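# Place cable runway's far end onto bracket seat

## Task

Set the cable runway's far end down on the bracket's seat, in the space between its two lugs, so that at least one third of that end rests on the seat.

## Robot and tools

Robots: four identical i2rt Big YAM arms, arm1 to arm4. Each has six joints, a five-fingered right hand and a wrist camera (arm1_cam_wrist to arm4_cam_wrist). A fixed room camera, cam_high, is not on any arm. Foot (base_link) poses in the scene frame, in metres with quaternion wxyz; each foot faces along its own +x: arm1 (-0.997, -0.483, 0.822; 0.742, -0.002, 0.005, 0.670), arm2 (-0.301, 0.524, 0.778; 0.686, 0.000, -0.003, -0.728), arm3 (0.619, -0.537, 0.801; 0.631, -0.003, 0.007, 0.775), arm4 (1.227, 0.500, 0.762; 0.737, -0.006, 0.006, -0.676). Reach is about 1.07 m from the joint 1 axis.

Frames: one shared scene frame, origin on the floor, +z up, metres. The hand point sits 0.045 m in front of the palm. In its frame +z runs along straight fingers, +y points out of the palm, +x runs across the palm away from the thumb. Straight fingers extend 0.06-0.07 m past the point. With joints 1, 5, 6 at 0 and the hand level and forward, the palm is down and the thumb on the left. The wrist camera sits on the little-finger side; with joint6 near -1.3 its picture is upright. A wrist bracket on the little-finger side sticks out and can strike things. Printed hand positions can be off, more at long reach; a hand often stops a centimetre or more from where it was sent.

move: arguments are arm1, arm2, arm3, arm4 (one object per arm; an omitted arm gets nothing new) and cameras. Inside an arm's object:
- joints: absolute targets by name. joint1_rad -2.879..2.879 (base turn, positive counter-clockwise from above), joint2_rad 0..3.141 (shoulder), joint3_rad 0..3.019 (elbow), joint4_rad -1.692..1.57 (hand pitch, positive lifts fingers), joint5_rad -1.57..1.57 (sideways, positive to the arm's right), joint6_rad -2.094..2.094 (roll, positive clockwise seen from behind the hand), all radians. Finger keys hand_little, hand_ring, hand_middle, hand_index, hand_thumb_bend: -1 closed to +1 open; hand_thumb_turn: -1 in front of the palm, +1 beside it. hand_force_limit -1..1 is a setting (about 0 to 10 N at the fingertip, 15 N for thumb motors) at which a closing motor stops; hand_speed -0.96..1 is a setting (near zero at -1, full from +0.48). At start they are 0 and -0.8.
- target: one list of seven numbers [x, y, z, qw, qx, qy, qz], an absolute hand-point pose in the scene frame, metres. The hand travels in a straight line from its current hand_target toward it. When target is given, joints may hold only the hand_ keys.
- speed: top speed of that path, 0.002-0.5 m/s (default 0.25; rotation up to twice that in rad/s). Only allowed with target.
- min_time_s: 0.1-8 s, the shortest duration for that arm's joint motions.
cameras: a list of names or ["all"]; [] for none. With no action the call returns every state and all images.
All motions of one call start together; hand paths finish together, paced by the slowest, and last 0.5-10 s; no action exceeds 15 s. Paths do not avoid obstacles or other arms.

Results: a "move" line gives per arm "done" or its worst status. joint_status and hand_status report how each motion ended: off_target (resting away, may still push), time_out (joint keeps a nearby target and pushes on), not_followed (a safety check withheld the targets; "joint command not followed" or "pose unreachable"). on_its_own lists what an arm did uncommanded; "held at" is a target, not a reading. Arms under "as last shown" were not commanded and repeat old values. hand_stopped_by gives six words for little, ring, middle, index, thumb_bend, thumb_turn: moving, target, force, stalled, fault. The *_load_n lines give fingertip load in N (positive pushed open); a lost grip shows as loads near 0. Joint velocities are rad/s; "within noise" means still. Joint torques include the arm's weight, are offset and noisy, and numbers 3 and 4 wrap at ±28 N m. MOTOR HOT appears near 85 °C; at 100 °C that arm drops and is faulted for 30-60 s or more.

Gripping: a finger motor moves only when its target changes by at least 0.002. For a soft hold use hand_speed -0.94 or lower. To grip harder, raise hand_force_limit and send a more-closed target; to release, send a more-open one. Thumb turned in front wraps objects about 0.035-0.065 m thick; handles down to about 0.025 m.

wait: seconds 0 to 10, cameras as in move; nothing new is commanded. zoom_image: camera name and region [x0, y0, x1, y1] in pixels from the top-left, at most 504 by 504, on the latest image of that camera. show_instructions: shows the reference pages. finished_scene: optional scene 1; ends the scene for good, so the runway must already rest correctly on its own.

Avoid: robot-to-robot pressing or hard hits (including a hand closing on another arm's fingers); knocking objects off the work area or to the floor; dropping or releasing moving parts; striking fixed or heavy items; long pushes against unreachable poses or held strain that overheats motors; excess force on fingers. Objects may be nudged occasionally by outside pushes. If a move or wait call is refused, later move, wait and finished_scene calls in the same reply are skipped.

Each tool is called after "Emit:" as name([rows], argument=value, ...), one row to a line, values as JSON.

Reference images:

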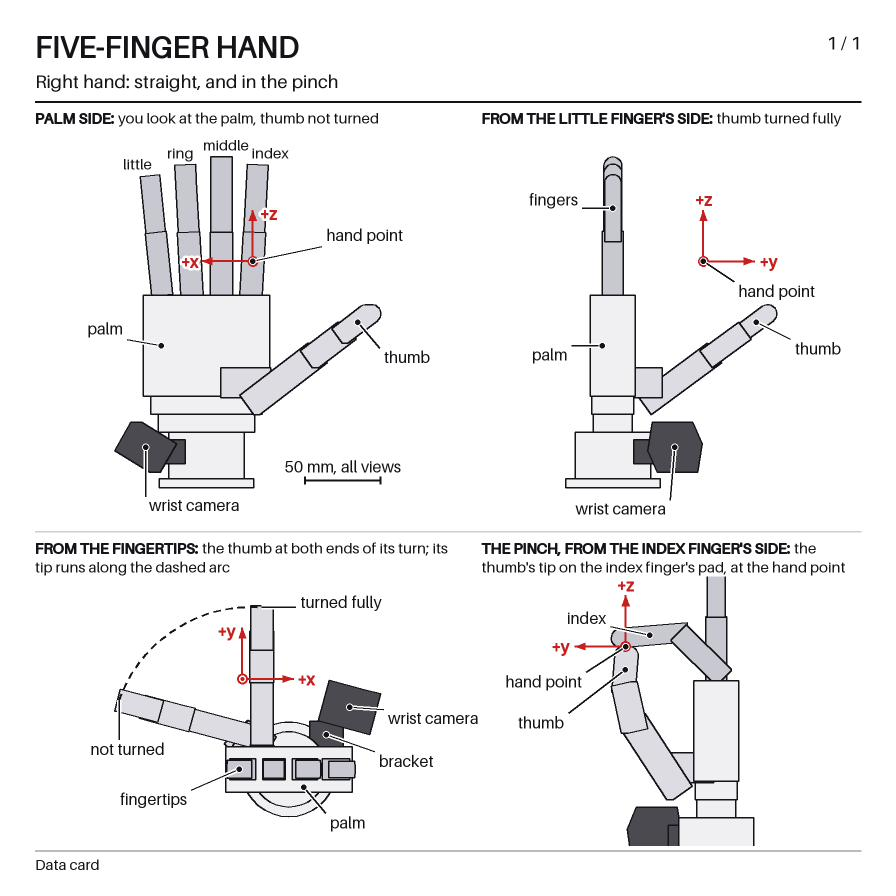

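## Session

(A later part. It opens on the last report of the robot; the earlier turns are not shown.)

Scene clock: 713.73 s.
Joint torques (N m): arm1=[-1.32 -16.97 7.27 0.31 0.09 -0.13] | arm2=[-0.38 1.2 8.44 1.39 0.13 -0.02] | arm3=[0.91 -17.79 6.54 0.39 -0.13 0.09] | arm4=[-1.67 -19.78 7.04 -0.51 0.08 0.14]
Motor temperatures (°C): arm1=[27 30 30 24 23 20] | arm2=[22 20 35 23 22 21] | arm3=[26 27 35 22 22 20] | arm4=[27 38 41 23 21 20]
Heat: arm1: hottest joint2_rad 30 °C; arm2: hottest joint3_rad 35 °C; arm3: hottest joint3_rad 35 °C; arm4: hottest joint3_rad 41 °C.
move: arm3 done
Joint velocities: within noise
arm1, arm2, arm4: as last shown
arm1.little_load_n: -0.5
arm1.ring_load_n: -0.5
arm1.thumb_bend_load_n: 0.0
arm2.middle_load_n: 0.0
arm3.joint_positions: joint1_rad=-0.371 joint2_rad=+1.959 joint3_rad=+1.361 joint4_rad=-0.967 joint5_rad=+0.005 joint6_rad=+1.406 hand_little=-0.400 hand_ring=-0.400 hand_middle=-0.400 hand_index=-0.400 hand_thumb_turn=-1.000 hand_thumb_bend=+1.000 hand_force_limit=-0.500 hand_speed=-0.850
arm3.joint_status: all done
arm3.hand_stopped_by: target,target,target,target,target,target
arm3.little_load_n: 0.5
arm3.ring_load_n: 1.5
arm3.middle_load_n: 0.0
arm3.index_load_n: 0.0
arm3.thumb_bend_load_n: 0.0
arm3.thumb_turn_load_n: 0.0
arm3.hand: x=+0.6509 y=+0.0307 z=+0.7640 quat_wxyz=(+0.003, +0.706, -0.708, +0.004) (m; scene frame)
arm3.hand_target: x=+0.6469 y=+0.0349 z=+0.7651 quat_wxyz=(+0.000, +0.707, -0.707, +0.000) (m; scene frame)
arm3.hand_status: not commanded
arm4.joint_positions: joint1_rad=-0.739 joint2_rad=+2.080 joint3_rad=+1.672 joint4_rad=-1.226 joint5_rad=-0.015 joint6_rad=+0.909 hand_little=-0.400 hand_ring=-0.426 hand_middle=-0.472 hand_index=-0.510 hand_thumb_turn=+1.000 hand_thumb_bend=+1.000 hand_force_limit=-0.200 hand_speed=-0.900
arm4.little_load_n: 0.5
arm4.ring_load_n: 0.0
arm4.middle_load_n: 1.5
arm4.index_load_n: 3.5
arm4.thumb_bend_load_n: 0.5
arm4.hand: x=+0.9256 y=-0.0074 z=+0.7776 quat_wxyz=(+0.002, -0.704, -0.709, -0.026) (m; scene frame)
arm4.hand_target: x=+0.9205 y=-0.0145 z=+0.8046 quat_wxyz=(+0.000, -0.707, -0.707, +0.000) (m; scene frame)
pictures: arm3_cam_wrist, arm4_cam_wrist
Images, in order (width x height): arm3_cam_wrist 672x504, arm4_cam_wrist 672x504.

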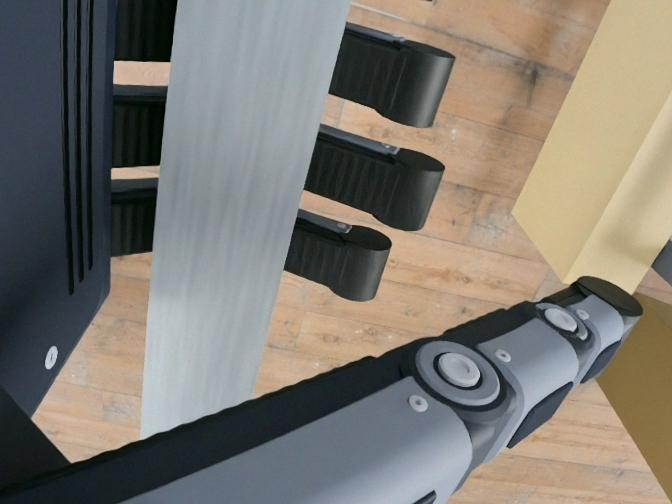

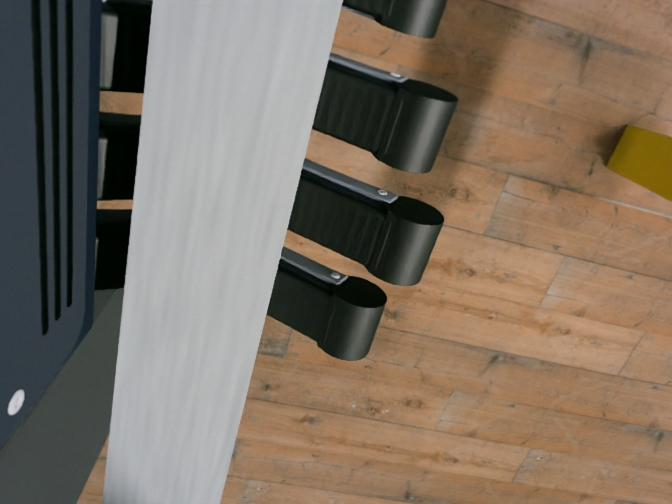

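Emit:
move(arm3={"joints": {"hand_little": -0.8, "hand_ring": -0.8, "hand_middle": -0.8, "hand_index": -0.8, "hand_force_limit": -0.4, "hand_speed": -0.9}}, cameras=["arm3_cam_wrist", "cam_high"])

Emit:
zoom_image(camera="cam_high", region=[340, 160, 500, 280])

Scene clock: 720.13 s.
Joint torques (N m): arm1=[-1.26 -16.62 7.21 0.25 0.1 -0.14] | arm2=[0.03 1.79 8.39 1.44 0.19 -0.04] | arm3=[0.5 -18.67 6.91 0.25 0.01 0.05] | arm4=[-1.73 -19.6 7.09 -0.5 0.06 0.13]
Motor temperatures (°C): arm1=[27 30 30 24 23 20] | arm2=[22 20 35 23 22 21] | arm3=[26 27 34 22 22 20] | arm4=[27 39 41 23 21 20]
Heat: arm1: hottest joint2_rad 30 °C; arm2: hottest joint3_rad 35 °C; arm3: hottest joint3_rad 34 °C; arm4: hottest joint3_rad 41 °C.
move: arm3 off_target
Joint velocities: within noise
arm1, arm2: as last shown
arm1.little_load_n: 0.0
arm1.ring_load_n: 0.0
arm3.joint_positions: joint1_rad=-0.365 joint2_rad=+1.968 joint3_rad=+1.355 joint4_rad=-0.964 joint5_rad=+0.002 joint6_rad=+1.410 hand_little=-0.669 hand_ring=-0.678 hand_middle=-0.706 hand_index=-0.734 hand_thumb_turn=-1.000 hand_thumb_bend=+1.000 hand_force_limit=-0.400 hand_speed=-0.900
arm3.joint_status: hand_little off_target (ended at -0.669, target -0.800); hand_ring off_target (ended at -0.678, target -0.800); hand_middle off_target (ended at -0.706, target -0.800); hand_index off_target (ended at -0.734, target -0.800); the others done
arm3.hand_stopped_by: force,force,force,force,target,target
arm3.little_load_n: 0.5
arm3.ring_load_n: 0.0
arm3.middle_load_n: 0.5
arm3.index_load_n: 3.5
arm3.thumb_bend_load_n: 0.0
arm3.thumb_turn_load_n: 0.0
arm3.hand: x=+0.6464 y=+0.0275 z=+0.7576 quat_wxyz=(+0.009, +0.707, -0.707, +0.006) (m; scene frame)
arm3.hand_target: x=+0.6469 y=+0.0350 z=+0.7652 quat_wxyz=(+0.000, +0.707, -0.707, +0.000) (m; scene frame)
arm3.hand_status: not commanded
arm4.joint_positions: joint1_rad=-0.739 joint2_rad=+2.074 joint3_rad=+1.672 joint4_rad=-1.226 joint5_rad=-0.015 joint6_rad=+0.909 hand_little=-0.400 hand_ring=-0.426 hand_middle=-0.472 hand_index=-0.510 hand_thumb_turn=+1.000 hand_thumb_bend=+1.000 hand_force_limit=-0.200 hand_speed=-0.900
arm4.joint_status: not commanded
arm4.hand_stopped_by: force,force,force,force,target,target
arm4.little_load_n: 0.5
arm4.ring_load_n: 0.0
arm4.middle_load_n: 1.0
arm4.index_load_n: 3.0
arm4.thumb_bend_load_n: 0.5
arm4.thumb_turn_load_n: 0.0
arm4.hand: x=+0.9252 y=-0.0080 z=+0.7810 quat_wxyz=(+0.002, -0.704, -0.709, -0.023) (m; scene frame)
arm4.hand_target: x=+0.9206 y=-0.0146 z=+0.8047 quat_wxyz=(+0.000, -0.707, -0.707, +0.000) (m; scene frame)
arm4.hand_status: not commanded
pictures: arm3_cam_wrist, cam_high
Images, in order (width x height): arm3_cam_wrist 672x504, cam_high 672x504.

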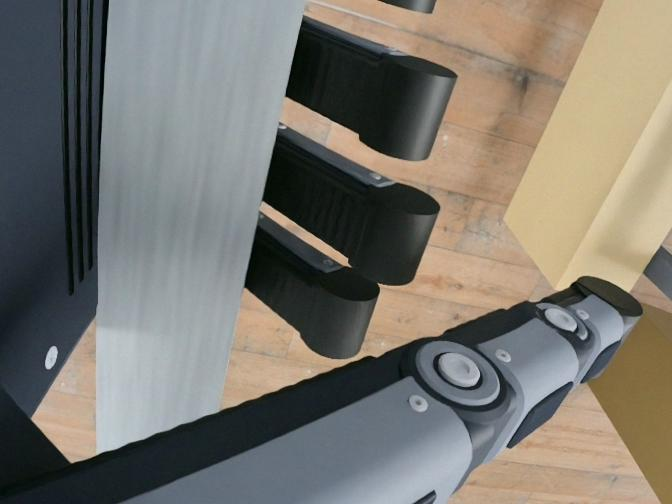

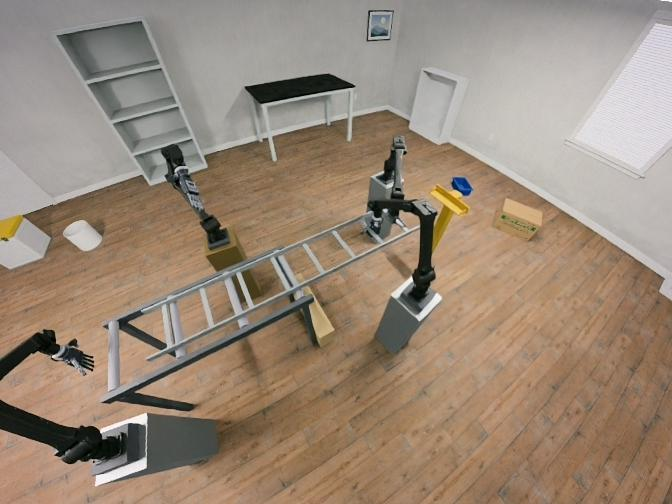

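Scaled by 3.150 from the camera's 672x504 image, which has a finer 960x720 frame.

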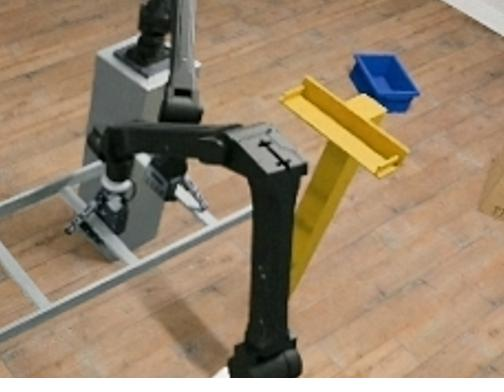

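Emit:
move(arm3={"target": [0.765, 0.03, 0.775, 0, 0.7071, -0.7071, 0], "speed": 0.06}, arm4={"target": [1.04, -0.015, 0.81, 0, -0.7071, -0.7071, 0], "speed": 0.06}, cameras=["all"])

Emit:
zoom_image(camera="cam_high", region=[340, 160, 500, 280])

Scene clock: 728.20 s.
Joint torques (N m): arm1=[-1.26 -16.62 7.15 0.14 0.09 -0.13] | arm2=[-0.09 1.03 8.29 1.25 0.17 -0.04] | arm3=[-0.09 -19.6 9.57 -0.9 -0.15 -0.19] | arm4=[-1.38 -19.25 6.57 -1.05 0.15 0.18]
Motor temperatures (°C): arm1=[27 30 30 24 23 20] | arm2=[22 20 36 23 22 21] | arm3=[26 27 34 22 22 20] | arm4=[26 40 41 23 21 20]
Heat: arm1: hottest joint2_rad 30 °C; arm2: hottest joint3_rad 36 °C; arm3: hottest joint3_rad 34 °C; arm4: hottest joint3_rad 41 °C.
move: arm3 off_target; arm4 off_target
Joint velocities: within noise
arm1.joint_positions: joint1_rad=+0.408 joint2_rad=+1.916 joint3_rad=+1.285 joint4_rad=-0.963 joint5_rad=+0.006 joint6_rad=-1.261 hand_little=+1.000 hand_ring=+1.000 hand_middle=+1.000 hand_index=+1.000 hand_thumb_turn=+1.000 hand_thumb_bend=+1.000 hand_force_limit=+0.000 hand_speed=-0.800
arm1.joint_status: not commanded
arm1.hand_stopped_by: target,target,target,target,target,target
arm1.little_load_n: 0.0
arm1.ring_load_n: 0.0
arm1.middle_load_n: 0.0
arm1.index_load_n: 0.0
arm1.thumb_bend_load_n: 0.0
arm1.thumb_turn_load_n: 0.0
arm1.hand: x=-1.0906 y=-0.0217 z=+0.7907 quat_wxyz=(+0.013, +0.709, +0.705, -0.007) (m; scene frame)
arm1.hand_target: x=-1.0899 y=-0.0152 z=+0.8000 quat_wxyz=(+0.000, +0.707, +0.707, +0.000) (m; scene frame)
arm1.hand_status: not commanded
arm2: as last shown
arm3.joint_positions: joint1_rad=-0.565 joint2_rad=+2.011 joint3_rad=+1.421 joint4_rad=-0.992 joint5_rad=+0.004 joint6_rad=+1.232 hand_little=-0.669 hand_ring=-0.678 hand_middle=-0.706 hand_index=-0.733 hand_thumb_turn=-1.000 hand_thumb_bend=+1.000 hand_force_limit=-0.400 hand_speed=-0.900
arm3.joint_status: not commanded
arm3.hand_stopped_by: force,force,force,force,target,target
arm3.little_load_n: 0.0
arm3.ring_load_n: 0.0
arm3.middle_load_n: 0.0
arm3.index_load_n: 4.5
arm3.thumb_bend_load_n: 0.0
arm3.thumb_turn_load_n: 0.0
arm3.hand: x=+0.7579 y=+0.0168 z=+0.7550 quat_wxyz=(+0.011, +0.699, -0.715, +0.008) (m; scene frame)
arm3.hand_target: x=+0.7649 y=+0.0295 z=+0.7752 quat_wxyz=(-0.001, +0.707, -0.707, +0.000) (m; scene frame)
arm3.hand_status: off_target (0.025 m and 2.0 deg from the pose sent, 0.120 m and 1.2 deg at the start)
arm4.joint_positions: joint1_rad=-0.569 joint2_rad=+1.935 joint3_rad=+1.434 joint4_rad=-1.131 joint5_rad=-0.019 joint6_rad=+1.080 hand_little=-0.400 hand_ring=-0.426 hand_middle=-0.472 hand_index=-0.510 hand_thumb_turn=+1.000 hand_thumb_bend=+1.000 hand_force_limit=-0.200 hand_speed=-0.900
arm4.joint_status: not commanded
arm4.hand_stopped_by: force,force,force,force,target,target
arm4.little_load_n: 2.5
arm4.ring_load_n: 1.0
arm4.middle_load_n: 2.5
arm4.index_load_n: 2.5
arm4.thumb_bend_load_n: 0.5
arm4.thumb_turn_load_n: 0.0
arm4.hand: x=+1.0404 y=-0.0089 z=+0.7756 quat_wxyz=(+0.005, -0.705, -0.709, -0.026) (m; scene frame)
arm4.hand_target: x=+1.0403 y=-0.0146 z=+0.8089 quat_wxyz=(+0.000, -0.707, -0.707, +0.000) (m; scene frame)
arm4.hand_status: off_target (0.035 m and 3.0 deg from the pose sent, 0.119 m and 2.7 deg at the start)
pictures: arm1_cam_wrist, arm2_cam_wrist, arm3_cam_wrist, arm4_cam_wrist, cam_high
Images, in order (width x height): arm1_cam_wrist 672x504, arm2_cam_wrist 672x504, arm3_cam_wrist 672x504, arm4_cam_wrist 672x504, cam_high 672x504.

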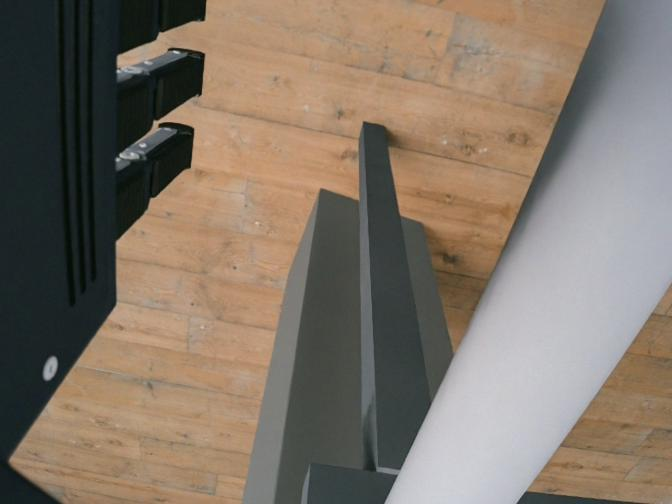

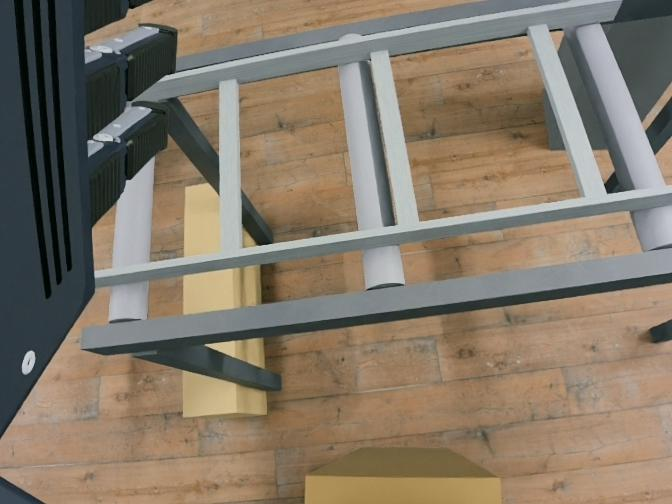

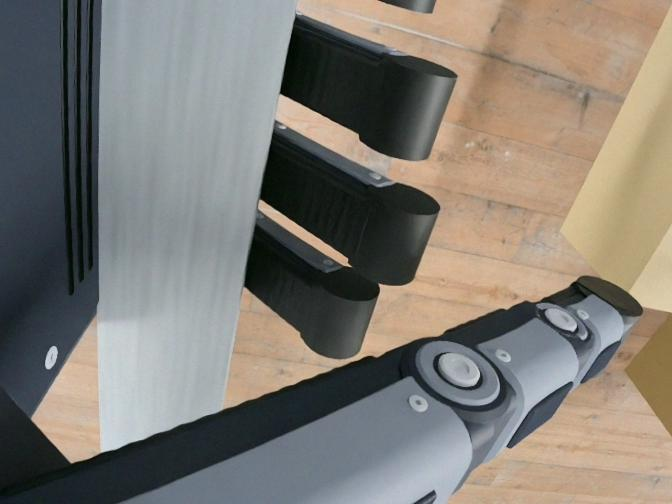

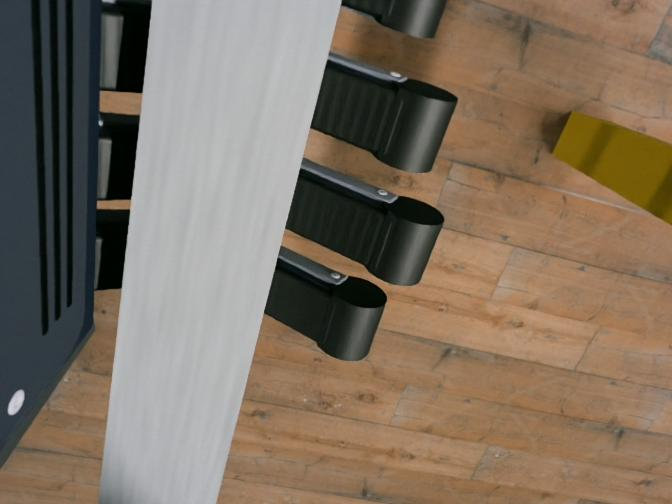

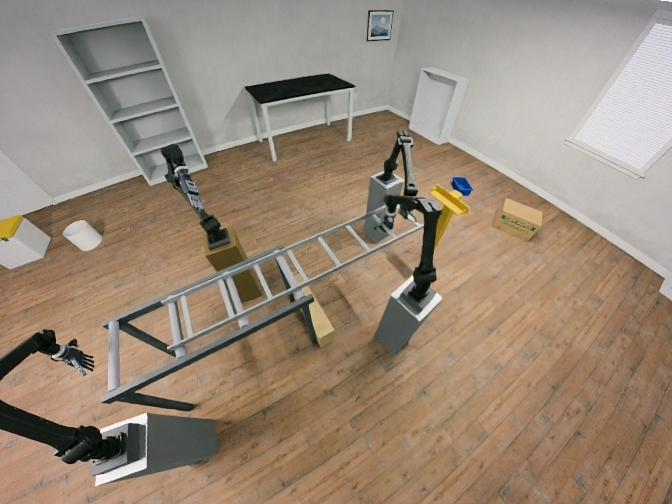

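Scaled by 3.150 from the camera's 672x504 image, which has a finer 960x720 frame.

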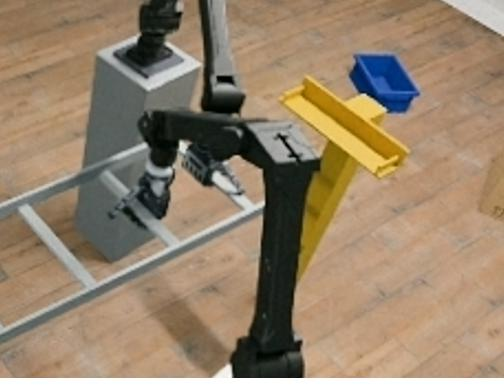

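Emit:
move(arm3={"target": [0.885, 0.03, 0.79, 0, 0.7071, -0.7071, 0], "speed": 0.06}, arm4={"target": [1.16, -0.015, 0.82, 0, -0.7071, -0.7071, 0], "speed": 0.06}, cameras=["arm2_cam_wrist", "arm3_cam_wrist", "arm4_cam_wrist", "cam_high"])

Emit:
zoom_image(camera="cam_high", region=[340, 160, 500, 280])

Scene clock: 738.30 s.
Joint torques (N m): arm1=[-0.97 -16.56 7.19 0.28 0.11 -0.13] | arm2=[0.15 1.61 8.55 1.26 0.14 0] | arm3=[-0.15 -22.24 10.85 -0.9 -0.24 -0.18] | arm4=[-1.08 -18.73 6.68 -1.76 0.09 0.2]
Motor temperatures (°C): arm1=[27 30 30 24 23 20] | arm2=[22 20 36 23 22 21] | arm3=[25 28 34 22 22 20] | arm4=[26 40 41 23 21 20]
Heat: arm1: hottest joint2_rad 30 °C; arm2: hottest joint3_rad 36 °C; arm3: hottest joint3_rad 34 °C; arm4: hottest joint3_rad 41 °C.
move: arm3 off_target; arm4 off_target
Joint velocities: within noise
arm1, arm2: as last shown
arm1.little_load_n: -0.5
arm1.middle_load_n: 0.5
arm2.thumb_bend_load_n: 0.5
arm3.joint_positions: joint1_rad=-0.745 joint2_rad=+2.123 joint3_rad=+1.631 joint4_rad=-1.112 joint5_rad=+0.004 joint6_rad=+1.051 hand_little=-0.669 hand_ring=-0.678 hand_middle=-0.706 hand_index=-0.733 hand_thumb_turn=-1.000 hand_thumb_bend=+1.000 hand_force_limit=-0.400 hand_speed=-0.900
arm3.joint_status: not commanded
arm3.hand_stopped_by: force,force,force,force,target,target
arm3.little_load_n: 0.0
arm3.ring_load_n: 0.5
arm3.middle_load_n: 1.0
arm3.index_load_n: 4.5
arm3.thumb_bend_load_n: 0.0
arm3.thumb_turn_load_n: 0.0
arm3.hand: x=+0.8723 y=+0.0132 z=+0.7599 quat_wxyz=(+0.022, +0.699, -0.714, +0.010) (m; scene frame)
arm3.hand_target: x=+0.8843 y=+0.0289 z=+0.7901 quat_wxyz=(-0.001, +0.707, -0.707, +0.000) (m; scene frame)
arm3.hand_status: off_target (0.037 m and 3.1 deg from the pose sent, 0.133 m and 2.0 deg at the start)
arm4.joint_positions: joint1_rad=-0.360 joint2_rad=+1.833 joint3_rad=+1.294 joint4_rad=-1.085 joint5_rad=-0.020 joint6_rad=+1.292 hand_little=-0.400 hand_ring=-0.426 hand_middle=-0.472 hand_index=-0.510 hand_thumb_turn=+1.000 hand_thumb_bend=+1.000 hand_force_limit=-0.200 hand_speed=-0.900
arm4.joint_status: not commanded
arm4.hand_stopped_by: force,force,force,force,target,target
arm4.little_load_n: 5.5
arm4.ring_load_n: 1.5
arm4.middle_load_n: 3.0
arm4.index_load_n: 3.0
arm4.thumb_bend_load_n: 1.0
arm4.thumb_turn_load_n: 0.0
arm4.hand: x=+1.1561 y=-0.0118 z=+0.7788 quat_wxyz=(+0.010, -0.705, -0.708, -0.022) (m; scene frame)
arm4.hand_target: x=+1.1601 y=-0.0147 z=+0.8180 quat_wxyz=(+0.000, -0.707, -0.707, +0.000) (m; scene frame)
arm4.hand_status: off_target (0.041 m and 2.7 deg from the pose sent, 0.128 m and 3.0 deg at the start)
pictures: arm2_cam_wrist, arm3_cam_wrist, arm4_cam_wrist, cam_high
Images, in order (width x height): arm2_cam_wrist 672x504, arm3_cam_wrist 672x504, arm4_cam_wrist 672x504, cam_high 672x504.

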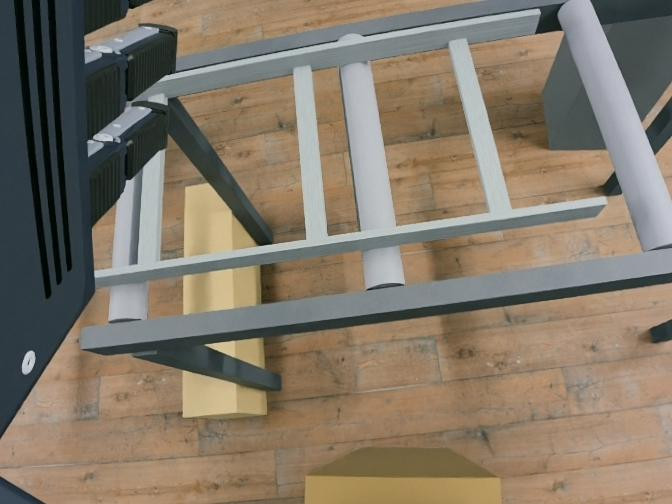

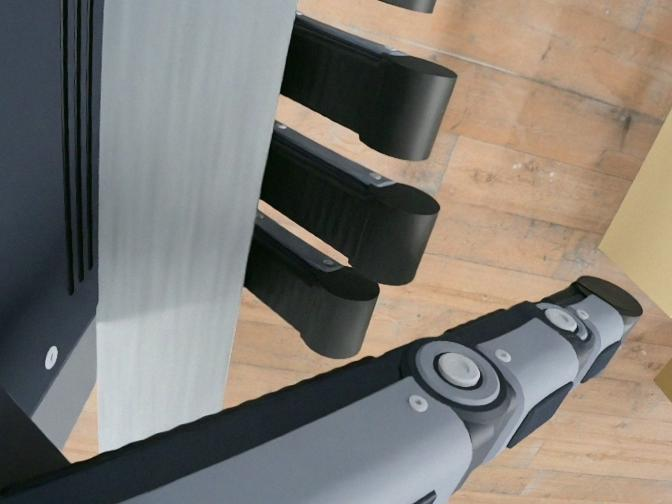

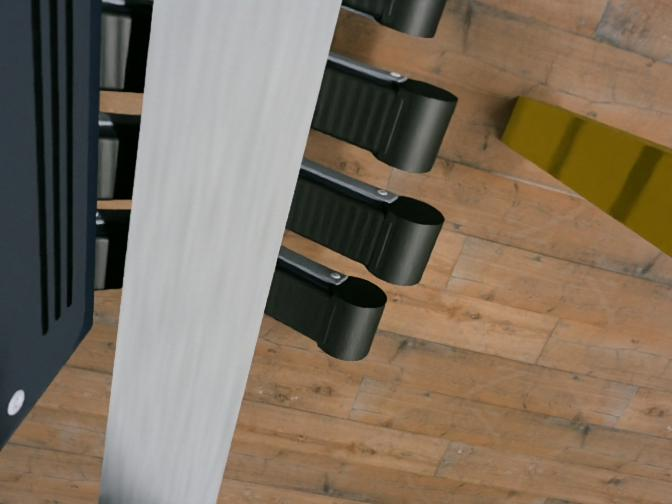

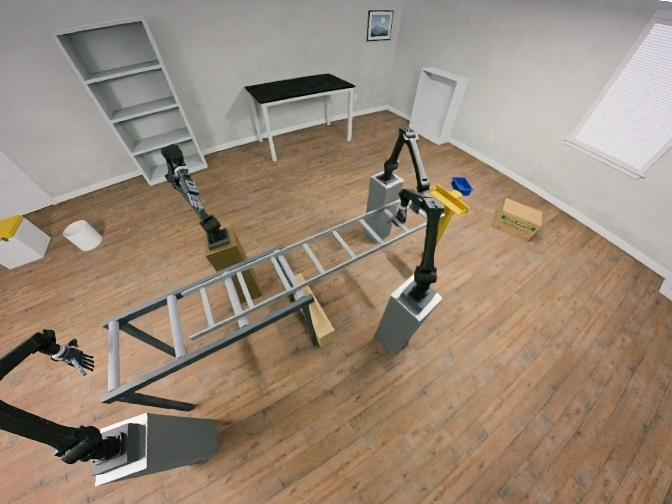

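Scaled by 3.150 from the camera's 672x504 image, which has a finer 960x720 frame.

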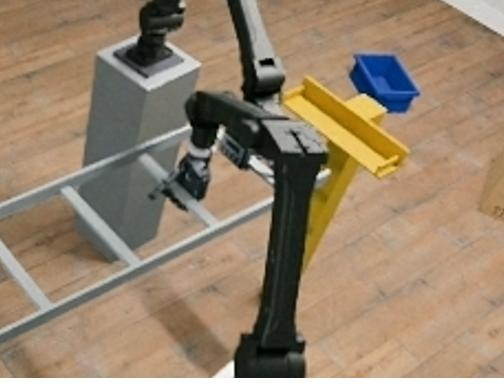

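Emit:
move(arm2={"target": [0.12, 0.2, 1.2, 0, 0.7071, 0, 0.7071]}, cameras=["arm2_cam_wrist"])

Scene clock: 762.07 s.
Joint torques (N m): arm1=[-1.2 -16.56 7.16 0.35 0.1 -0.16] | arm2=[-0.56 -5.25 12.53 1.96 -0.21 -0.13] | arm3=[-0.09 -22.3 10.84 -0.9 -0.24 -0.19] | arm4=[-1.08 -18.73 6.71 -1.76 0.09 0.2]
Motor temperatures (°C): arm1=[27 30 30 24 23 20] | arm2=[22 20 36 23 22 21] | arm3=[25 30 38 22 22 20] | arm4=[26 39 42 23 21 20]
Heat: arm1: hottest joint2_rad 30 °C; arm2: hottest joint3_rad 36 °C; arm3: hottest joint3_rad 38 °C; arm4: hottest joint3_rad 42 °C.
move: arm2 off_target
Joint velocities: within noise
arm1, arm3, arm4: as last shown
arm1.little_load_n: 0.0
arm1.middle_load_n: 0.0
arm2.joint_positions: joint1_rad=+0.778 joint2_rad=+1.053 joint3_rad=+0.889 joint4_rad=+0.079 joint5_rad=-0.856 joint6_rad=-1.563 hand_little=+1.000 hand_ring=+1.000 hand_middle=+1.000 hand_index=+1.000 hand_thumb_turn=+1.000 hand_thumb_bend=+1.000 hand_force_limit=+0.000 hand_speed=-0.800
arm2.joint_status: not commanded
arm2.hand_stopped_by: target,target,target,target,target,target
arm2.little_load_n: 0.0
arm2.ring_load_n: 0.0
arm2.middle_load_n: 0.0
arm2.index_load_n: 0.0
arm2.thumb_bend_load_n: 0.0
arm2.thumb_turn_load_n: 0.0
arm2.hand: x=+0.1160 y=+0.2094 z=+1.1591 quat_wxyz=(-0.025, +0.725, -0.023, +0.688) (m; scene frame)
arm2.hand_target: x=+0.1179 y=+0.2018 z=+1.1994 quat_wxyz=(+0.000, +0.707, +0.000, +0.707) (m; scene frame)
arm2.hand_status: off_target (0.042 m and 4.9 deg from the pose sent, 0.451 m and 102.1 deg at the start)
arm3.middle_load_n: 1.5
arm4.index_load_n: 2.5
arm4.thumb_bend_load_n: 1.5
pictures: arm2_cam_wrist
Images, in order (width x height): arm2_cam_wrist 672x504.

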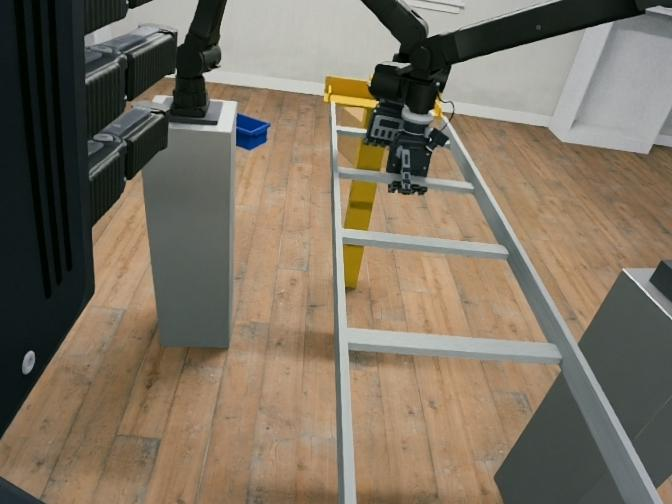

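Excellent view. Zoom in.

Emit:
zoom_image(camera="arm2_cam_wrist", region=[300, 50, 500, 200])

Scaled by 2.520 from the camera's 672x504 image, which has a finer 960x720 frame.

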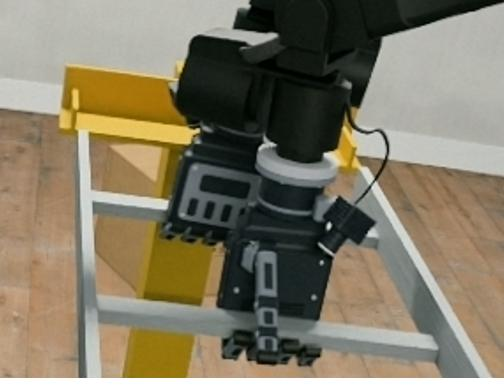

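Emit:
zoom_image(camera="arm2_cam_wrist", region=[315, 65, 375, 125])

Emit:
zoom_image(camera="arm2_cam_wrist", region=[410, 75, 480, 145])

Scaled by 8.400 from the camera's 672x504 image, which has a finer 960x720 frame.

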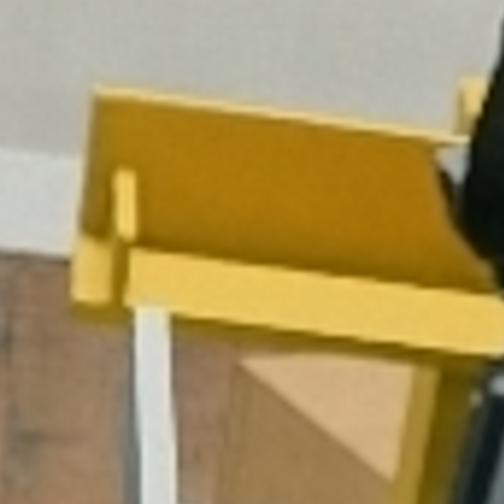

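Scaled by 7.200 from the camera's 672x504 image, which has a finer 960x720 frame.

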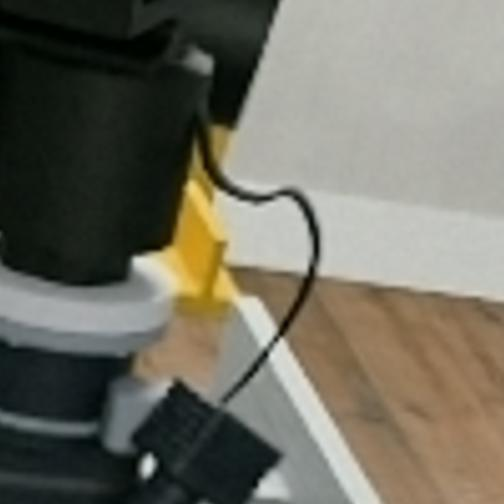

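Emit:
move(arm3={"target": [0.884, 0.015, 0.812, 0, 0.7071, -0.7071, 0], "speed": 0.04}, arm4={"target": [1.16, -0.032, 0.85, 0, -0.7071, -0.7071, 0], "speed": 0.06}, cameras=["arm2_cam_wrist"])

Emit:
zoom_image(camera="arm2_cam_wrist", region=[315, 65, 375, 125])

Emit:
zoom_image(camera="arm2_cam_wrist", region=[410, 75, 480, 145])

Scene clock: 827.97 s.
Joint torques (N m): arm1=[-1.03 -16.56 7.16 0.27 0.09 -0.16] | arm2=[-0.73 -5.71 12.77 2.11 -0.21 -0.11] | arm3=[-0.73 -27.11 8.25 -1.52 -0.23 -0.28] | arm4=[-0.85 -18.73 11.96 -4.16 0.03 0.28]
Motor temperatures (°C): arm1=[27 30 30 24 23 20] | arm2=[22 20 46 23 22 21] | arm3=[25 33 42 22 23 20] | arm4=[26 39 43 23 21 20]
Heat: arm1: hottest joint2_rad 30 °C; arm2: hottest joint3_rad 46 °C; arm3: hottest joint3_rad 42 °C; arm4: hottest joint3_rad 43 °C.
move: arm3 off_target; arm4 off_target
Joint velocities: within noise
arm1, arm2: as last shown
arm2.joint_positions: joint1_rad=+0.778 joint2_rad=+1.053 joint3_rad=+0.889 joint4_rad=+0.080 joint5_rad=-0.856 joint6_rad=-1.563 hand_little=+1.000 hand_ring=+1.000 hand_middle=+1.000 hand_index=+1.000 hand_thumb_turn=+1.000 hand_thumb_bend=+1.000 hand_force_limit=+0.000 hand_speed=-0.800
arm2.hand: x=+0.1160 y=+0.2095 z=+1.1592 quat_wxyz=(-0.025, +0.725, -0.023, +0.688) (m; scene frame)
arm2.hand_target: x=+0.1179 y=+0.2019 z=+1.1994 quat_wxyz=(+0.000, +0.707, +0.000, +0.707) (m; scene frame)
arm3.joint_positions: joint1_rad=-0.747 joint2_rad=+2.122 joint3_rad=+1.631 joint4_rad=-1.115 joint5_rad=+0.004 joint6_rad=+1.051 hand_little=-0.669 hand_ring=-0.678 hand_middle=-0.706 hand_index=-0.733 hand_thumb_turn=-1.000 hand_thumb_bend=+1.000 hand_force_limit=-0.400 hand_speed=-0.900
arm3.joint_status: not commanded
arm3.hand_stopped_by: force,force,force,force,target,target
arm3.little_load_n: 0.0
arm3.ring_load_n: 0.5
arm3.middle_load_n: 1.5
arm3.index_load_n: 4.0
arm3.thumb_bend_load_n: 0.0
arm3.thumb_turn_load_n: 0.0
arm3.hand: x=+0.8734 y=+0.0119 z=+0.7606 quat_wxyz=(+0.024, +0.699, -0.715, +0.010) (m; scene frame)
arm3.hand_target: x=+0.8833 y=+0.0146 z=+0.8099 quat_wxyz=(-0.001, +0.707, -0.707, +0.001) (m; scene frame)
arm3.hand_status: off_target (0.053 m and 3.2 deg from the pose sent, 0.053 m and 3.0 deg at the start)
arm4.joint_positions: joint1_rad=-0.356 joint2_rad=+1.831 joint3_rad=+1.298 joint4_rad=-1.093 joint5_rad=-0.020 joint6_rad=+1.292 hand_little=-0.399 hand_ring=-0.426 hand_middle=-0.472 hand_index=-0.510 hand_thumb_turn=+1.000 hand_thumb_bend=+1.000 hand_force_limit=-0.200 hand_speed=-0.900
arm4.joint_status: not commanded
arm4.hand_stopped_by: force,force,force,force,target,target
arm4.little_load_n: 7.0
arm4.ring_load_n: 2.5
arm4.middle_load_n: 3.5
arm4.index_load_n: 3.0
arm4.thumb_bend_load_n: 2.0
arm4.thumb_turn_load_n: 0.0
arm4.hand: x=+1.1581 y=-0.0122 z=+0.7809 quat_wxyz=(+0.010, -0.704, -0.710, -0.023) (m; scene frame)
arm4.hand_target: x=+1.1609 y=-0.0291 z=+0.8471 quat_wxyz=(-0.003, -0.707, -0.707, +0.002) (m; scene frame)
arm4.hand_status: off_target (0.072 m and 2.9 deg from the pose sent, 0.074 m and 2.7 deg at the start)
pictures: arm2_cam_wrist
Images, in order (width x height): arm2_cam_wrist 672x504.

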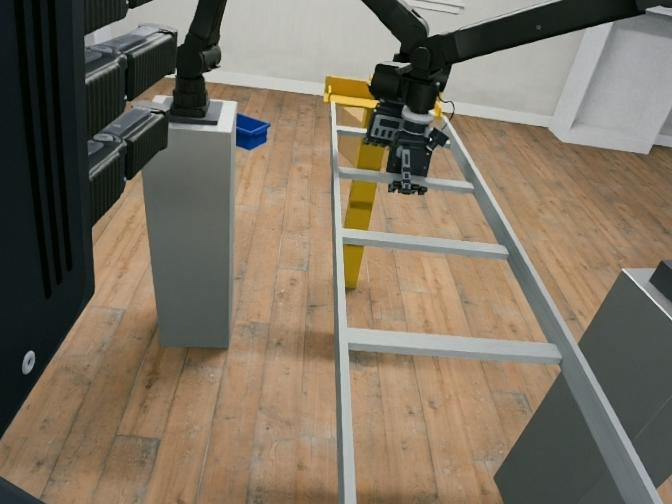

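Scaled by 8.400 from the camera's 672x504 image, which has a finer 960x720 frame.

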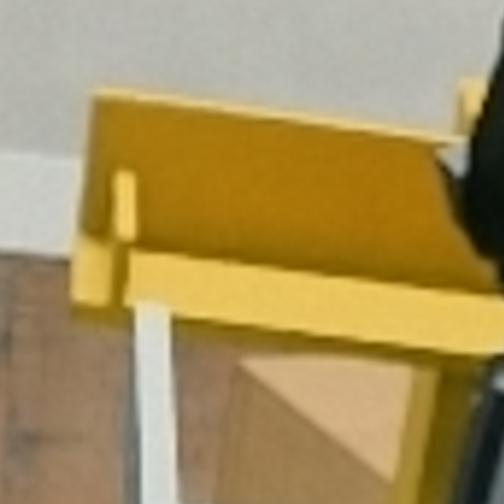

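Scaled by 7.200 from the camera's 672x504 image, which has a finer 960x720 frame.

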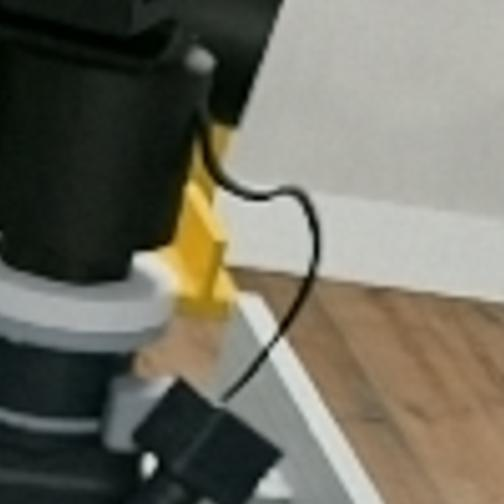

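Emit:
move(arm3={"target": [0.922, 0.012, 0.815, 0, 0.7071, -0.7071, 0], "speed": 0.05}, arm4={"target": [1.20, -0.035, 0.855, 0, -0.7071, -0.7071, 0], "speed": 0.05}, cameras=["arm2_cam_wrist", "arm4_cam_wrist"])

Emit:
zoom_image(camera="arm2_cam_wrist", region=[315, 65, 375, 125])

Emit:
zoom_image(camera="arm2_cam_wrist", region=[410, 75, 480, 145])

Scene clock: 837.43 s.
Joint torques (N m): arm1=[-0.79 -16.62 7.21 0.28 0.1 -0.13] | arm2=[-0.85 -5.19 12.48 2.06 -0.17 -0.13] | arm3=[-0.62 -25.52 11.07 -2.07 -0.22 -0.32] | arm4=[-0.85 -19.84 10.96 -4.36 -0.23 0.18]
Motor temperatures (°C): arm1=[27 30 30 24 23 20] | arm2=[22 20 47 23 22 21] | arm3=[25 32 41 22 23 20] | arm4=[26 40 47 23 21 20]
Heat: arm1: hottest joint2_rad 30 °C; arm2: hottest joint3_rad 47 °C; arm3: hottest joint3_rad 41 °C; arm4: hottest joint3_rad 47 °C.
move: arm3 off_target; arm4 off_target
Joint velocities: within noise
arm1, arm2: as last shown
arm3.joint_positions: joint1_rad=-0.804 joint2_rad=+2.141 joint3_rad=+1.671 joint4_rad=-1.136 joint5_rad=+0.002 joint6_rad=+1.002 hand_little=-0.669 hand_ring=-0.678 hand_middle=-0.706 hand_index=-0.733 hand_thumb_turn=-1.000 hand_thumb_bend=+1.000 hand_force_limit=-0.400 hand_speed=-0.900
arm3.joint_status: not commanded
arm3.hand_stopped_by: force,force,force,force,target,target
arm3.little_load_n: 1.0
arm3.ring_load_n: 1.0
arm3.middle_load_n: 2.5
arm3.index_load_n: 5.5
arm3.thumb_bend_load_n: 0.0
arm3.thumb_turn_load_n: 0.0
arm3.hand: x=+0.9075 y=+0.0013 z=+0.7632 quat_wxyz=(+0.024, +0.696, -0.718, +0.008) (m; scene frame)
arm3.hand_target: x=+0.9209 y=+0.0107 z=+0.8137 quat_wxyz=(-0.001, +0.707, -0.707, +0.000) (m; scene frame)
arm3.hand_status: off_target (0.055 m and 3.4 deg from the pose sent, 0.073 m and 3.2 deg at the start)
arm4.joint_positions: joint1_rad=-0.278 joint2_rad=+1.831 joint3_rad=+1.304 joint4_rad=-1.093 joint5_rad=-0.013 joint6_rad=+1.378 hand_little=-0.399 hand_ring=-0.426 hand_middle=-0.472 hand_index=-0.510 hand_thumb_turn=+1.000 hand_thumb_bend=+1.000 hand_force_limit=-0.200 hand_speed=-0.900
arm4.joint_status: not commanded
arm4.hand_stopped_by: force,force,force,force,target,target
arm4.little_load_n: 7.0
arm4.ring_load_n: 2.5
arm4.middle_load_n: 3.0
arm4.index_load_n: 3.0
arm4.thumb_bend_load_n: 2.5
arm4.thumb_turn_load_n: 0.0
arm4.hand: x=+1.1939 y=-0.0235 z=+0.7813 quat_wxyz=(+0.014, -0.707, -0.707, -0.018) (m; scene frame)
arm4.hand_target: x=+1.2007 y=-0.0329 z=+0.8506 quat_wxyz=(-0.002, -0.707, -0.707, +0.002) (m; scene frame)
arm4.hand_status: off_target (0.075 m and 2.6 deg from the pose sent, 0.088 m and 2.9 deg at the start)
pictures: arm2_cam_wrist, arm4_cam_wrist
Images, in order (width x height): arm2_cam_wrist 672x504, arm4_cam_wrist 672x504.

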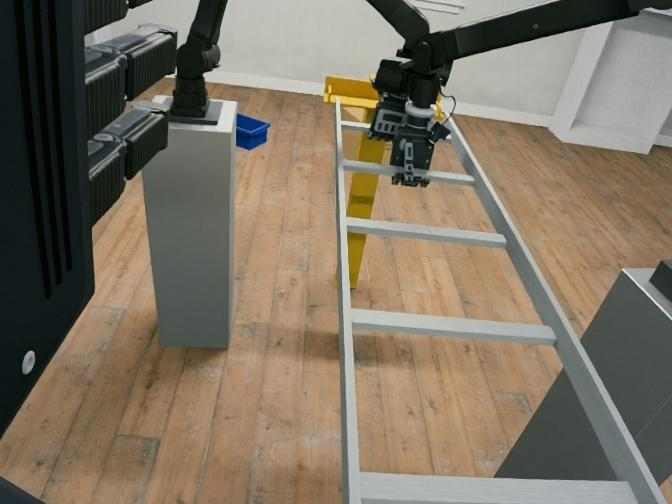

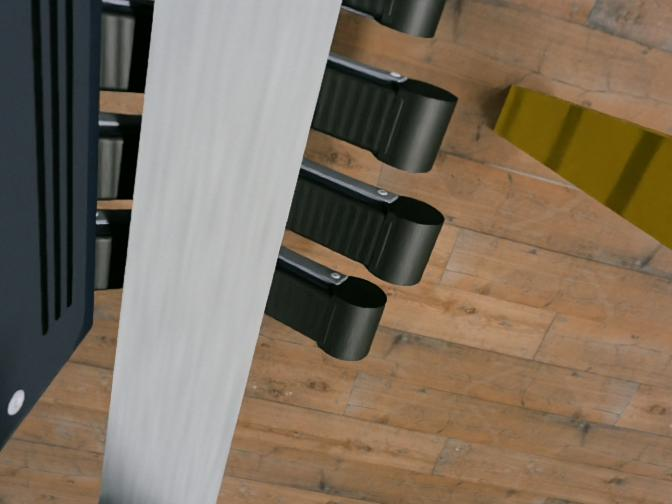

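Scaled by 8.400 from the camera's 672x504 image, which has a finer 960x720 frame.

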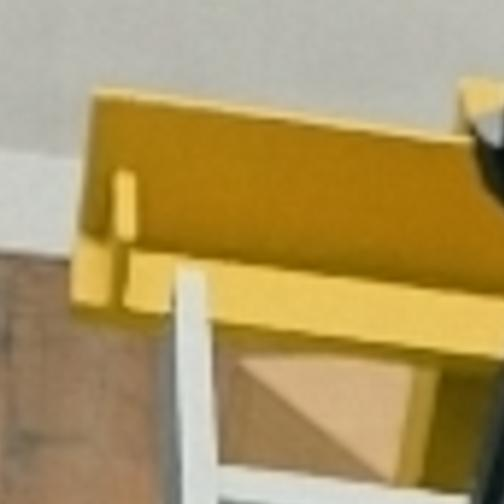

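Scaled by 7.200 from the camera's 672x504 image, which has a finer 960x720 frame.

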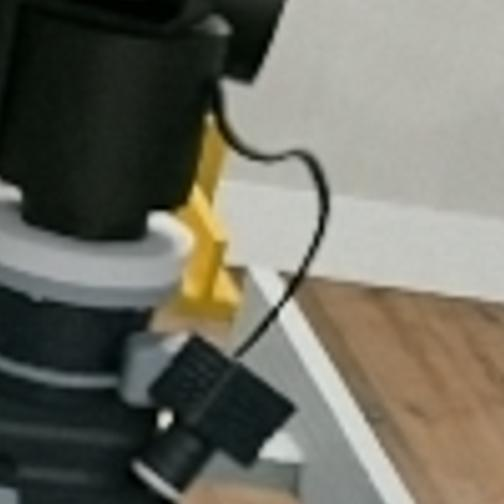

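Emit:
move(arm3={"joints": {"hand_little": -0.85, "hand_ring": -0.85, "hand_middle": -0.85, "hand_index": -0.85, "hand_force_limit": 0.1}}, arm4={"joints": {"hand_little": -0.8, "hand_ring": -0.82, "hand_middle": -0.82, "hand_index": -0.82, "hand_force_limit": 0.3}}, cameras=["arm2_cam_wrist", "arm4_cam_wrist"])

Emit:
zoom_image(camera="arm2_cam_wrist", region=[315, 65, 375, 125])

Scene clock: 866.83 s.
Joint torques (N m): arm1=[-1.2 -16.91 7.16 0.25 0.1 -0.17] | arm2=[-0.56 -5.48 12.72 2.04 -0.18 -0.15] | arm3=[-0.56 -25.64 11.08 -2.07 -0.19 -0.34] | arm4=[-0.79 -19.72 10.96 -4.34 -0.25 0.18]
Motor temperatures (°C): arm1=[27 30 30 24 23 20] | arm2=[22 21 49 23 22 21] | arm3=[25 32 43 22 23 20] | arm4=[26 43 53 24 21 20]
Heat: arm1: hottest joint2_rad 30 °C; arm2: hottest joint3_rad 49 °C; arm3: hottest joint3_rad 43 °C; arm4: hottest joint3_rad 53 °C.
move: arm3 off_target; arm4 off_target
Joint velocities: within noise
arm1, arm2: as last shown
arm1.thumb_bend_load_n: -0.5
arm3.joint_positions: joint1_rad=-0.804 joint2_rad=+2.141 joint3_rad=+1.671 joint4_rad=-1.137 joint5_rad=+0.002 joint6_rad=+1.005 hand_little=-0.713 hand_ring=-0.704 hand_middle=-0.722 hand_index=-0.734 hand_thumb_turn=-1.000 hand_thumb_bend=+1.000 hand_force_limit=+0.100 hand_speed=-0.900
arm3.joint_status: hand_little off_target (ended at -0.713, target -0.850); hand_ring off_target (ended at -0.704, target -0.850); hand_middle off_target (ended at -0.722, target -0.850); hand_index off_target (ended at -0.734, target -0.850); the others done
arm3.hand_stopped_by: force,force,force,force,target,target
arm3.little_load_n: 6.5
arm3.ring_load_n: 3.0
arm3.middle_load_n: 2.5
arm3.index_load_n: 1.5
arm3.thumb_bend_load_n: 0.0
arm3.thumb_turn_load_n: 0.0
arm3.hand: x=+0.9074 y=+0.0015 z=+0.7630 quat_wxyz=(+0.024, +0.695, -0.719, +0.008) (m; scene frame)
arm3.hand_target: x=+0.9209 y=+0.0107 z=+0.8137 quat_wxyz=(-0.001, +0.707, -0.707, +0.000) (m; scene frame)
arm3.hand_status: not commanded
arm4.joint_positions: joint1_rad=-0.278 joint2_rad=+1.831 joint3_rad=+1.304 joint4_rad=-1.093 joint5_rad=-0.012 joint6_rad=+1.378 hand_little=-0.399 hand_ring=-0.451 hand_middle=-0.488 hand_index=-0.526 hand_thumb_turn=+1.000 hand_thumb_bend=+1.001 hand_force_limit=+0.300 hand_speed=-0.900
arm4.joint_status: hand_little off_target (ended at -0.399, target -0.800); hand_ring off_target (ended at -0.451, target -0.820); hand_middle off_target (ended at -0.488, target -0.820); hand_index off_target (ended at -0.526, target -0.820); the others done
arm4.hand_stopped_by: force,force,force,force,target,target
arm4.little_load_n: 4.0
arm4.ring_load_n: 7.5
arm4.middle_load_n: 6.5
arm4.index_load_n: 6.5
arm4.thumb_bend_load_n: 3.0
arm4.thumb_turn_load_n: 0.5
arm4.hand: x=+1.1938 y=-0.0234 z=+0.7812 quat_wxyz=(+0.014, -0.707, -0.707, -0.018) (m; scene frame)
arm4.hand_target: x=+1.2006 y=-0.0329 z=+0.8506 quat_wxyz=(-0.002, -0.707, -0.707, +0.002) (m; scene frame)
arm4.hand_status: not commanded
pictures: arm2_cam_wrist, arm4_cam_wrist
Images, in order (width x height): arm2_cam_wrist 672x504, arm4_cam_wrist 672x504.

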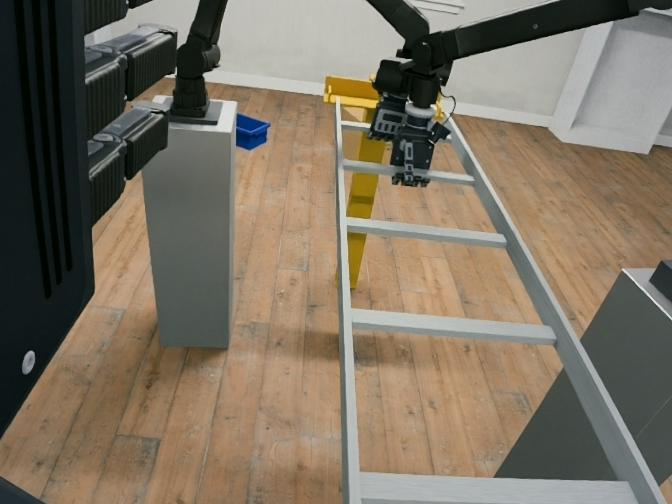

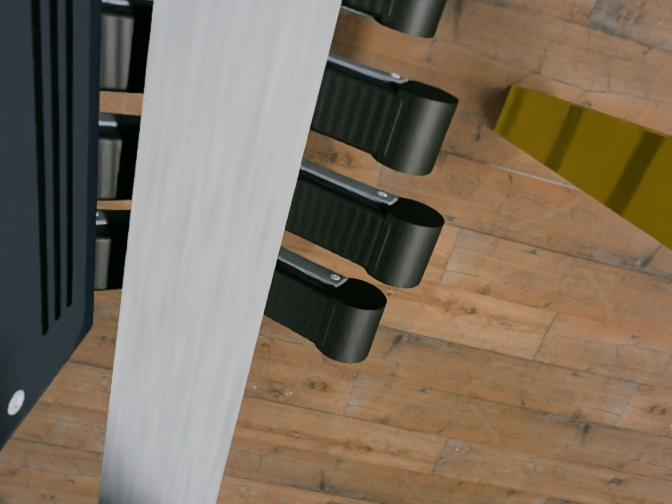

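Scaled by 8.400 from the camera's 672x504 image, which has a finer 960x720 frame.

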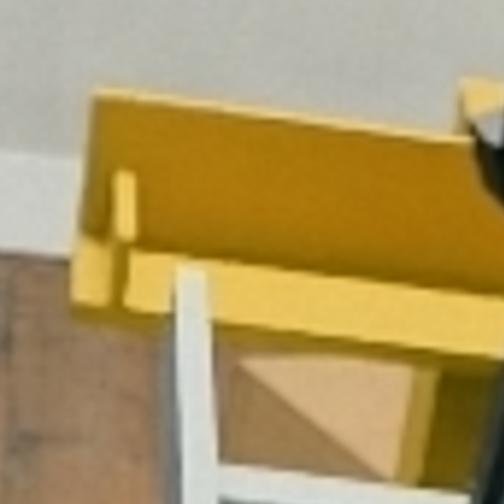

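Emit:
move(arm2={"target": [0.12, 0.2, 1.03, 0, 0.7071, 0, 0.7071], "speed": 0.2}, cameras=["arm2_cam_wrist"])

Emit:
zoom_image(camera="arm2_cam_wrist", region=[300, 20, 500, 120])

Scene clock: 877.57 s.
Joint torques (N m): arm1=[-0.97 -16.91 7.17 0.28 0.09 -0.14] | arm2=[-0.26 -6.24 7.51 1.72 -0.17 0.02] | arm3=[-0.56 -25.58 11.08 -2.09 -0.19 -0.35] | arm4=[-0.85 -19.84 10.96 -4.33 -0.25 0.18]
Motor temperatures (°C): arm1=[27 31 30 24 23 20] | arm2=[22 21 48 23 22 21] | arm3=[25 33 43 22 23 21] | arm4=[26 44 55 24 21 20]
Heat: arm1: hottest joint2_rad 31 °C; arm2: hottest joint3_rad 48 °C; arm3: hottest joint3_rad 43 °C; arm4: hottest joint3_rad 55 °C.
move: arm2 done
Joint velocities: within noise
arm1, arm3, arm4: as last shown
arm1.index_load_n: -0.5
arm1.thumb_bend_load_n: 0.0
arm2.joint_positions: joint1_rad=+0.778 joint2_rad=+1.253 joint3_rad=+0.607 joint4_rad=+0.615 joint5_rad=-0.856 joint6_rad=-1.578 hand_little=+1.000 hand_ring=+1.000 hand_middle=+1.000 hand_index=+1.000 hand_thumb_turn=+1.000 hand_thumb_bend=+1.000 hand_force_limit=+0.000 hand_speed=-0.800
arm2.joint_status: not commanded
arm2.hand_stopped_by: target,target,target,target,target,target
arm2.little_load_n: 0.0
arm2.ring_load_n: 0.0
arm2.middle_load_n: 0.0
arm2.index_load_n: 0.0
arm2.thumb_bend_load_n: 0.0
arm2.thumb_turn_load_n: 0.0
arm2.hand: x=+0.1201 y=+0.2046 z=+1.0244 quat_wxyz=(-0.006, +0.713, -0.003, +0.702) (m; scene frame)
arm2.hand_target: x=+0.1199 y=+0.2000 z=+1.0302 quat_wxyz=(+0.000, +0.707, +0.000, +0.707) (m; scene frame)
arm2.hand_status: done (0.007 m and 1.2 deg from the pose sent, 0.130 m and 4.9 deg at the start)
arm3.index_load_n: 1.0
arm4.little_load_n: 4.5
arm4.ring_load_n: 7.0
arm4.middle_load_n: 6.0
arm4.thumb_turn_load_n: 0.0
pictures: arm2_cam_wrist
Images, in order (width x height): arm2_cam_wrist 672x504.

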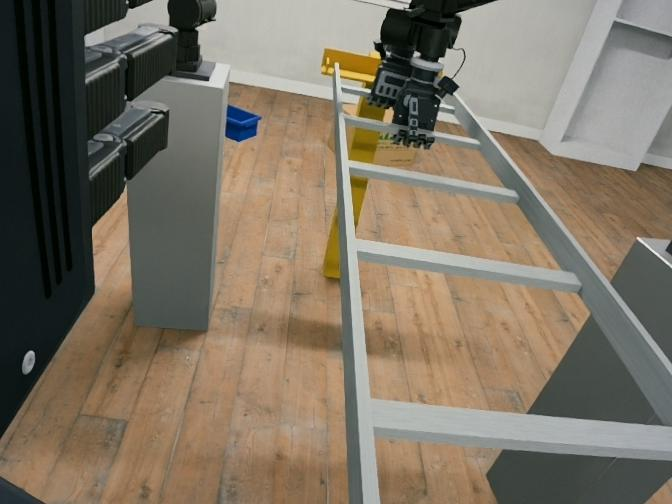

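Scaled by 2.520 from the camera's 672x504 image, which has a finer 960x720 frame.

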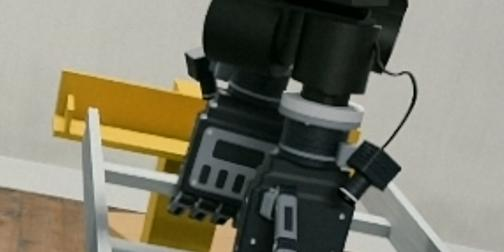

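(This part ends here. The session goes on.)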